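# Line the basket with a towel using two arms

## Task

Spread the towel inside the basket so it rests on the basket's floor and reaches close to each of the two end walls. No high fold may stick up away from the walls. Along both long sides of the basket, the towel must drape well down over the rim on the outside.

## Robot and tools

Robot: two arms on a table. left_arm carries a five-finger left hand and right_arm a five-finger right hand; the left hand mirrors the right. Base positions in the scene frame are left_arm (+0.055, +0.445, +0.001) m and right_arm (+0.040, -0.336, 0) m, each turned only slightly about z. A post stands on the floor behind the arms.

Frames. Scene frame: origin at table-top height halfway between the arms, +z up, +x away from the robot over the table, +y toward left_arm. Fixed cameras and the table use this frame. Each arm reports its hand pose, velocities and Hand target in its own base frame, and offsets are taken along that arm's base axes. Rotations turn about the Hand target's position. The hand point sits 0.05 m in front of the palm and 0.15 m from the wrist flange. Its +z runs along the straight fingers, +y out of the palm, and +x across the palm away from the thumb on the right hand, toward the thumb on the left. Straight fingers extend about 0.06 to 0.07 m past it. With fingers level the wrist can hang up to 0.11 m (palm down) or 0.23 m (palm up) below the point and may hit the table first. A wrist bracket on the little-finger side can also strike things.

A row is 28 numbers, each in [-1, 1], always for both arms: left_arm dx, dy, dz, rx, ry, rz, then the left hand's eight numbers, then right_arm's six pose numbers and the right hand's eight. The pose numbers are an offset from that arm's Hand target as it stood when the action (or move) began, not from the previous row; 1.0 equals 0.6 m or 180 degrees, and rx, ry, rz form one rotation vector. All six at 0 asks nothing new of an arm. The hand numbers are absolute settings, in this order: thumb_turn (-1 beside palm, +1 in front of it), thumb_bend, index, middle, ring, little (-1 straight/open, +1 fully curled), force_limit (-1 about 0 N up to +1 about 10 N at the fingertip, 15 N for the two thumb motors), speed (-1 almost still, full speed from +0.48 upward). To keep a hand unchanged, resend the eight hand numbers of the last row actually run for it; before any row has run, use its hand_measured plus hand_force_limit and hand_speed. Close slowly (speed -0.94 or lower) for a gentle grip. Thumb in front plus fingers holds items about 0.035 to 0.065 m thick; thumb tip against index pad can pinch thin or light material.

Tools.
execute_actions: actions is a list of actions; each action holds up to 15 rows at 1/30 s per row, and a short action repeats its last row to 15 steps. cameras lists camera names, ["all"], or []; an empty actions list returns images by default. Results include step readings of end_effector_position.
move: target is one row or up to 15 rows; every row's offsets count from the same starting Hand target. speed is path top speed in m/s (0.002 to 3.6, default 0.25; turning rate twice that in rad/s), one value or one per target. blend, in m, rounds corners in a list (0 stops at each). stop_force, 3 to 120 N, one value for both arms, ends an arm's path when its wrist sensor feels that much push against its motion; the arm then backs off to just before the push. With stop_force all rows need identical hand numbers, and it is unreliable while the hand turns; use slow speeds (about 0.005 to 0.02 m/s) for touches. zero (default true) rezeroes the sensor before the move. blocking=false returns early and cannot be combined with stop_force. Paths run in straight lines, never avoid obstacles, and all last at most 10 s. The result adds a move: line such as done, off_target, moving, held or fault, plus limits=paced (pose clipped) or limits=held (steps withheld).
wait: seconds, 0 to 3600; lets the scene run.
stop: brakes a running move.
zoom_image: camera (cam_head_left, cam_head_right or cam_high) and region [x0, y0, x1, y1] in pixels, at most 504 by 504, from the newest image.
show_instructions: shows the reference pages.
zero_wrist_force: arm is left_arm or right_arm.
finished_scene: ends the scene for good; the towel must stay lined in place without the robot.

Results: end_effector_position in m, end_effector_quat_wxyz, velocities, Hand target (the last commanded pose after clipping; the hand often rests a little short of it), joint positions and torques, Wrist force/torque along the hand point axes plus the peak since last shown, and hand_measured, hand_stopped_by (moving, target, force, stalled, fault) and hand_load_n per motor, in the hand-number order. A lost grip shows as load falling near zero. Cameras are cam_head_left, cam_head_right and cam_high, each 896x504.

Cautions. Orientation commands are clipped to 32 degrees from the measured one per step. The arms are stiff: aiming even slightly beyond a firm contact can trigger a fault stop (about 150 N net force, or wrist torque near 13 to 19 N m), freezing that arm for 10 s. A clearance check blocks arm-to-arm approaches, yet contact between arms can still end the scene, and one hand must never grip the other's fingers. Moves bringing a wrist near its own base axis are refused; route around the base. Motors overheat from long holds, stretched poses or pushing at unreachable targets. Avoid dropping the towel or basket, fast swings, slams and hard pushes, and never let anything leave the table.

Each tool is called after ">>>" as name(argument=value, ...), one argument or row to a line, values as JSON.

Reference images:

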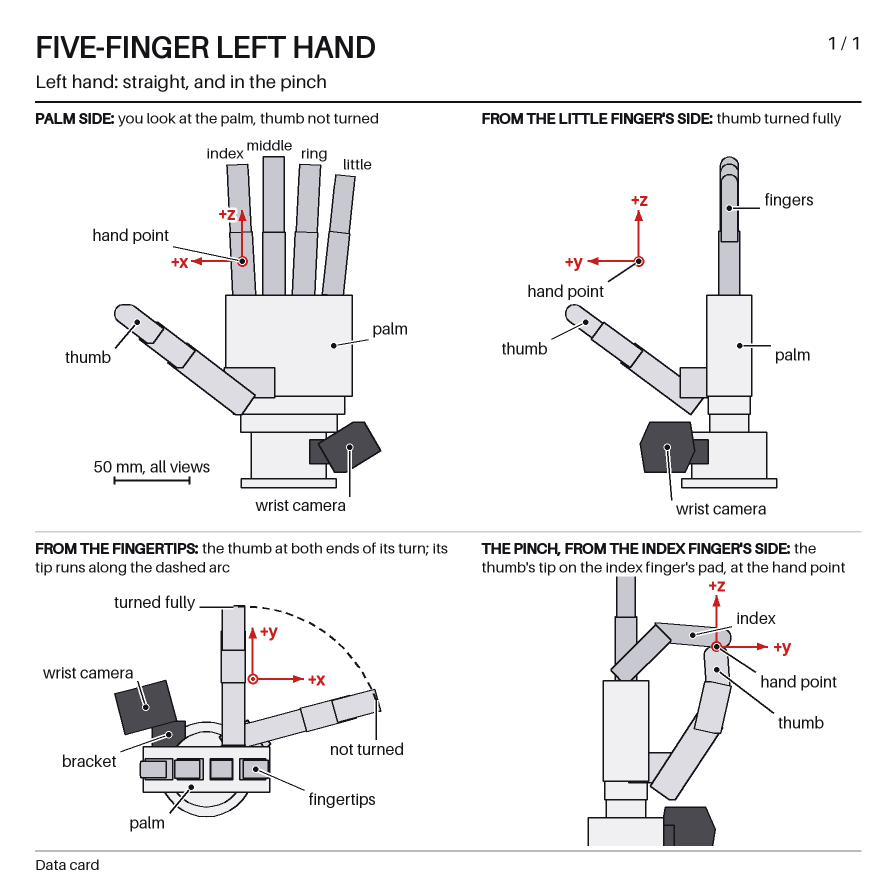

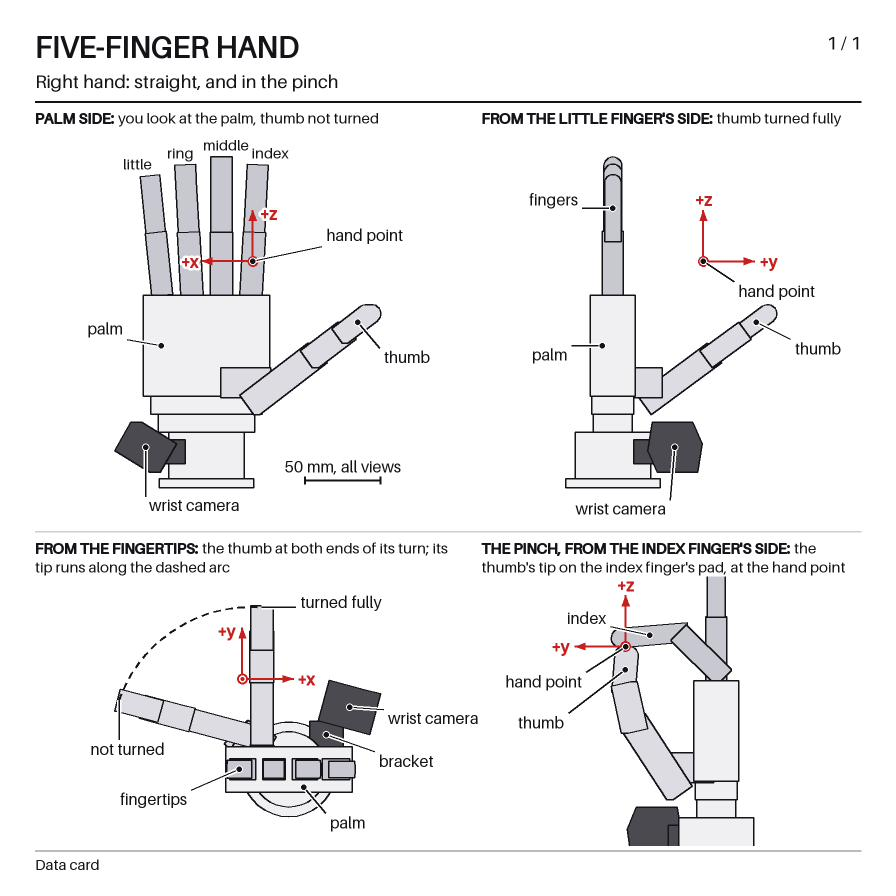

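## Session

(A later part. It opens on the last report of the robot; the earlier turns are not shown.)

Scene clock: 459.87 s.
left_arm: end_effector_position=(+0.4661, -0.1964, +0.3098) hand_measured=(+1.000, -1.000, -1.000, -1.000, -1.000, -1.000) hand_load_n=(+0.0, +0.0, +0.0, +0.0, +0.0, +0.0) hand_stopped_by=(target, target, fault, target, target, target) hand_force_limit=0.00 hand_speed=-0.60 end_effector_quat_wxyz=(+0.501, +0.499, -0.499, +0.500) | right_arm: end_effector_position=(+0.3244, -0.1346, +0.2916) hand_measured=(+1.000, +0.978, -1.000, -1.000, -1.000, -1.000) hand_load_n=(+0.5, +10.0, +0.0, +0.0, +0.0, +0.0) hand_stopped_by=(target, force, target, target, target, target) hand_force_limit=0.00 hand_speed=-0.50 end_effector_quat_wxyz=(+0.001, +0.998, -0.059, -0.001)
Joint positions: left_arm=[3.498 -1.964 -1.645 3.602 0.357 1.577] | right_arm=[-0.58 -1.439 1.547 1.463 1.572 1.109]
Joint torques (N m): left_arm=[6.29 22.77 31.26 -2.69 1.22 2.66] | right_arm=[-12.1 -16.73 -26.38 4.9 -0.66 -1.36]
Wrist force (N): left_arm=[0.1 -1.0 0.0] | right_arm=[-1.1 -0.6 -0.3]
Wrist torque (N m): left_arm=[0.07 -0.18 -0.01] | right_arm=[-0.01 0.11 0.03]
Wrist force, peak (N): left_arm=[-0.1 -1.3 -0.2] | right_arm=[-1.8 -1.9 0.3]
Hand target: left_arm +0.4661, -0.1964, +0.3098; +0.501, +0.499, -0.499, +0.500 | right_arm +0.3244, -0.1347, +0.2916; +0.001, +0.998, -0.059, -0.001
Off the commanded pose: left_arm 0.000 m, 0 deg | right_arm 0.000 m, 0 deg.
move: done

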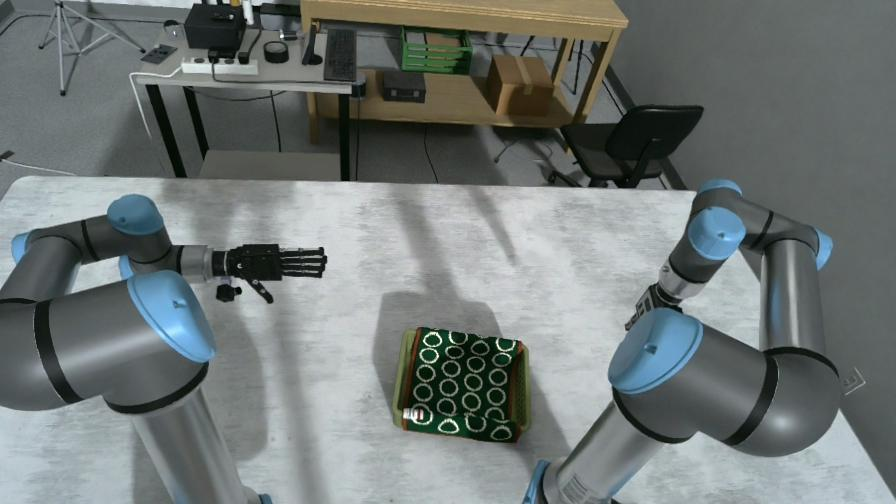

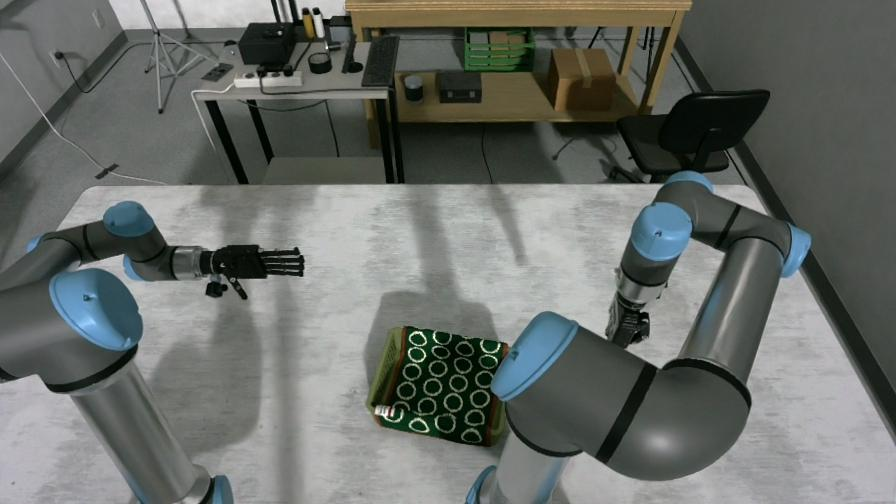

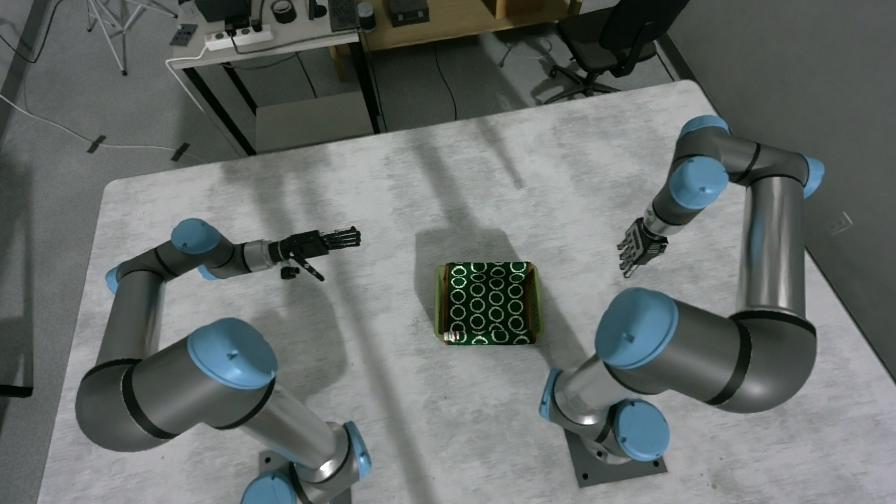

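>>> wait(
  seconds=0.5,
  cameras=["all"],
)

Scene clock: 461.00 s.
left_arm: end_effector_position=(+0.4661, -0.1964, +0.3098) hand_measured=(+1.000, -1.000, -1.000, -1.000, -1.000, -1.000) hand_load_n=(-0.5, +0.0, +0.0, +0.0, +0.0, +0.0) hand_stopped_by=(target, target, fault, target, target, target) hand_force_limit=0.00 hand_speed=-0.60 end_effector_quat_wxyz=(+0.501, +0.499, -0.499, +0.500) | right_arm: end_effector_position=(+0.3244, -0.1347, +0.2916) hand_measured=(+1.000, +0.978, -1.000, -1.000, -1.000, -1.000) hand_load_n=(+0.5, +10.0, +0.0, +0.0, +0.0, +0.0) hand_stopped_by=(target, force, target, target, target, target) hand_force_limit=0.00 hand_speed=-0.50 end_effector_quat_wxyz=(+0.001, +0.998, -0.059, -0.001)
Joint positions: left_arm=[3.498 -1.964 -1.645 3.602 0.357 1.577] | right_arm=[-0.581 -1.439 1.547 1.463 1.572 1.108]
Joint torques (N m): left_arm=[5.59 22.28 30.35 -2.57 1.07 2.41] | right_arm=[-12.08 -16.72 -26.68 4.85 -0.68 -1.41]
Wrist force (N): left_arm=[-0.2 -1.1 0.0] | right_arm=[-1.3 -0.8 -0.2]
Wrist torque (N m): left_arm=[0.06 -0.15 -0.02] | right_arm=[-0.05 0.12 0.02]
Wrist force, peak (N): left_arm=[-0.1 -1.3 -0.2] | right_arm=[-1.5 -0.9 -0.1]
Hand target: left_arm +0.4661, -0.1964, +0.3098; +0.501, +0.499, -0.499, +0.500 | right_arm +0.3244, -0.1347, +0.2916; +0.001, +0.998, -0.059, -0.001
Off the commanded pose: left_arm 0.000 m, 0 deg | right_arm 0.000 m, 0 deg.
wait: 0.50 s; at rest from the start

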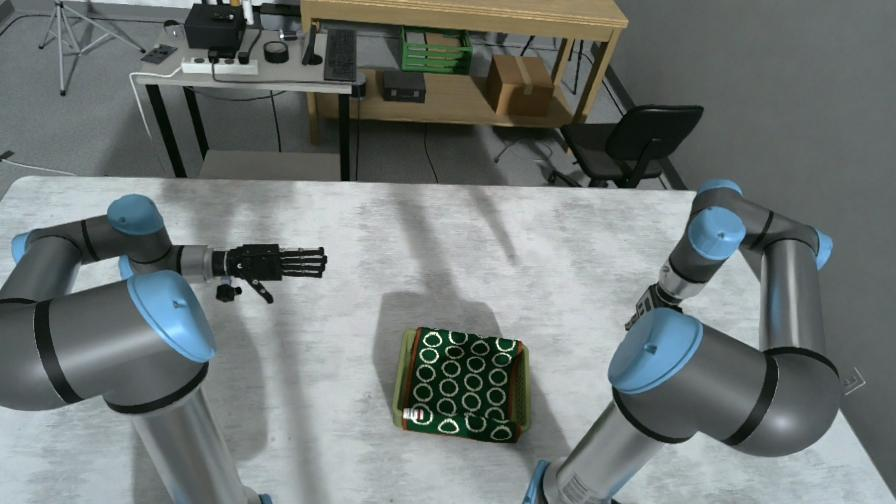

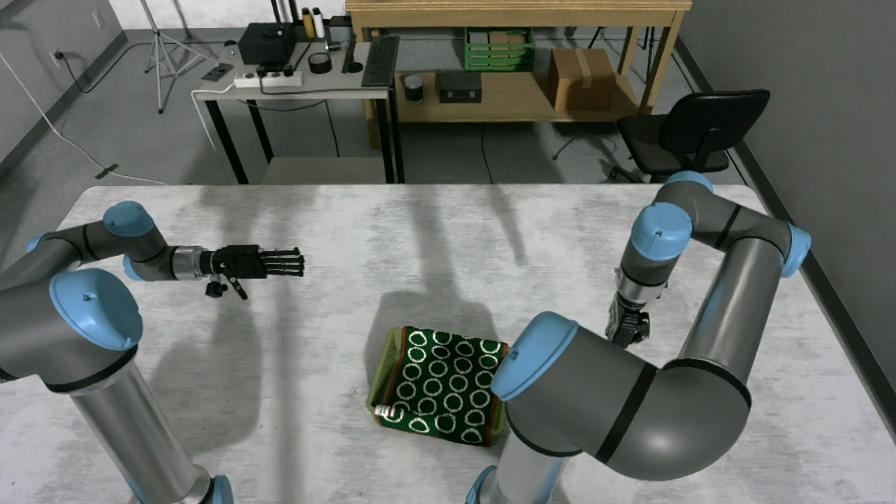

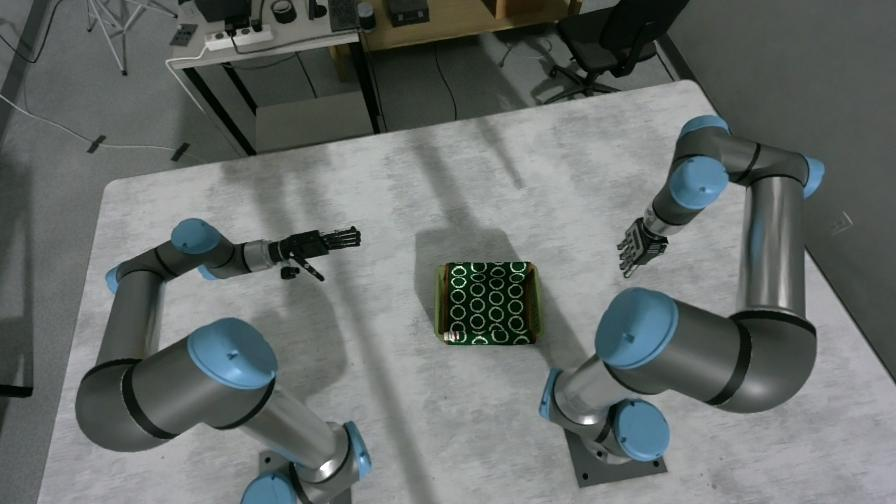

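>>> zoom_image(
  camera="cam_head_left",
  region=[380, 310, 550, 450],
)

>>> zoom_image(
  camera="cam_high",
  region=[420, 245, 560, 360],
)

Scaled by 2.965 from the camera's image (finer frame: 1280x720).

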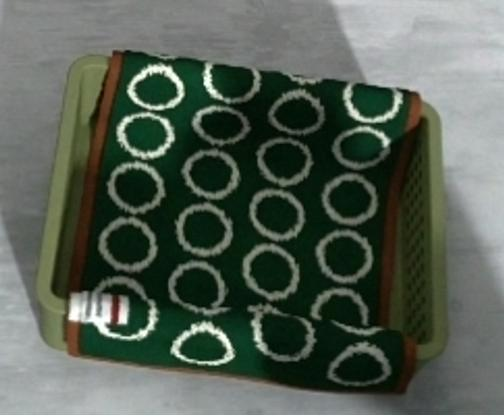

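Scaled by 3.600 from the camera's image (finer frame: 1280x720).

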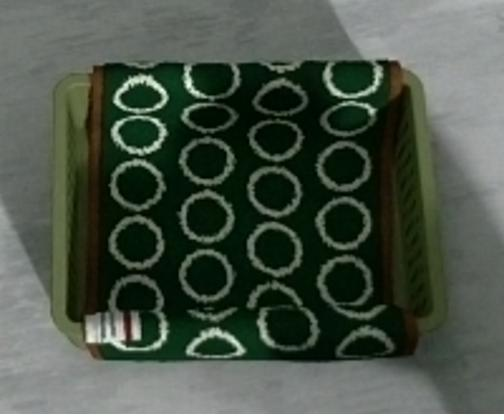

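>>> finished_scene(
)

The scene is finished: the task was done.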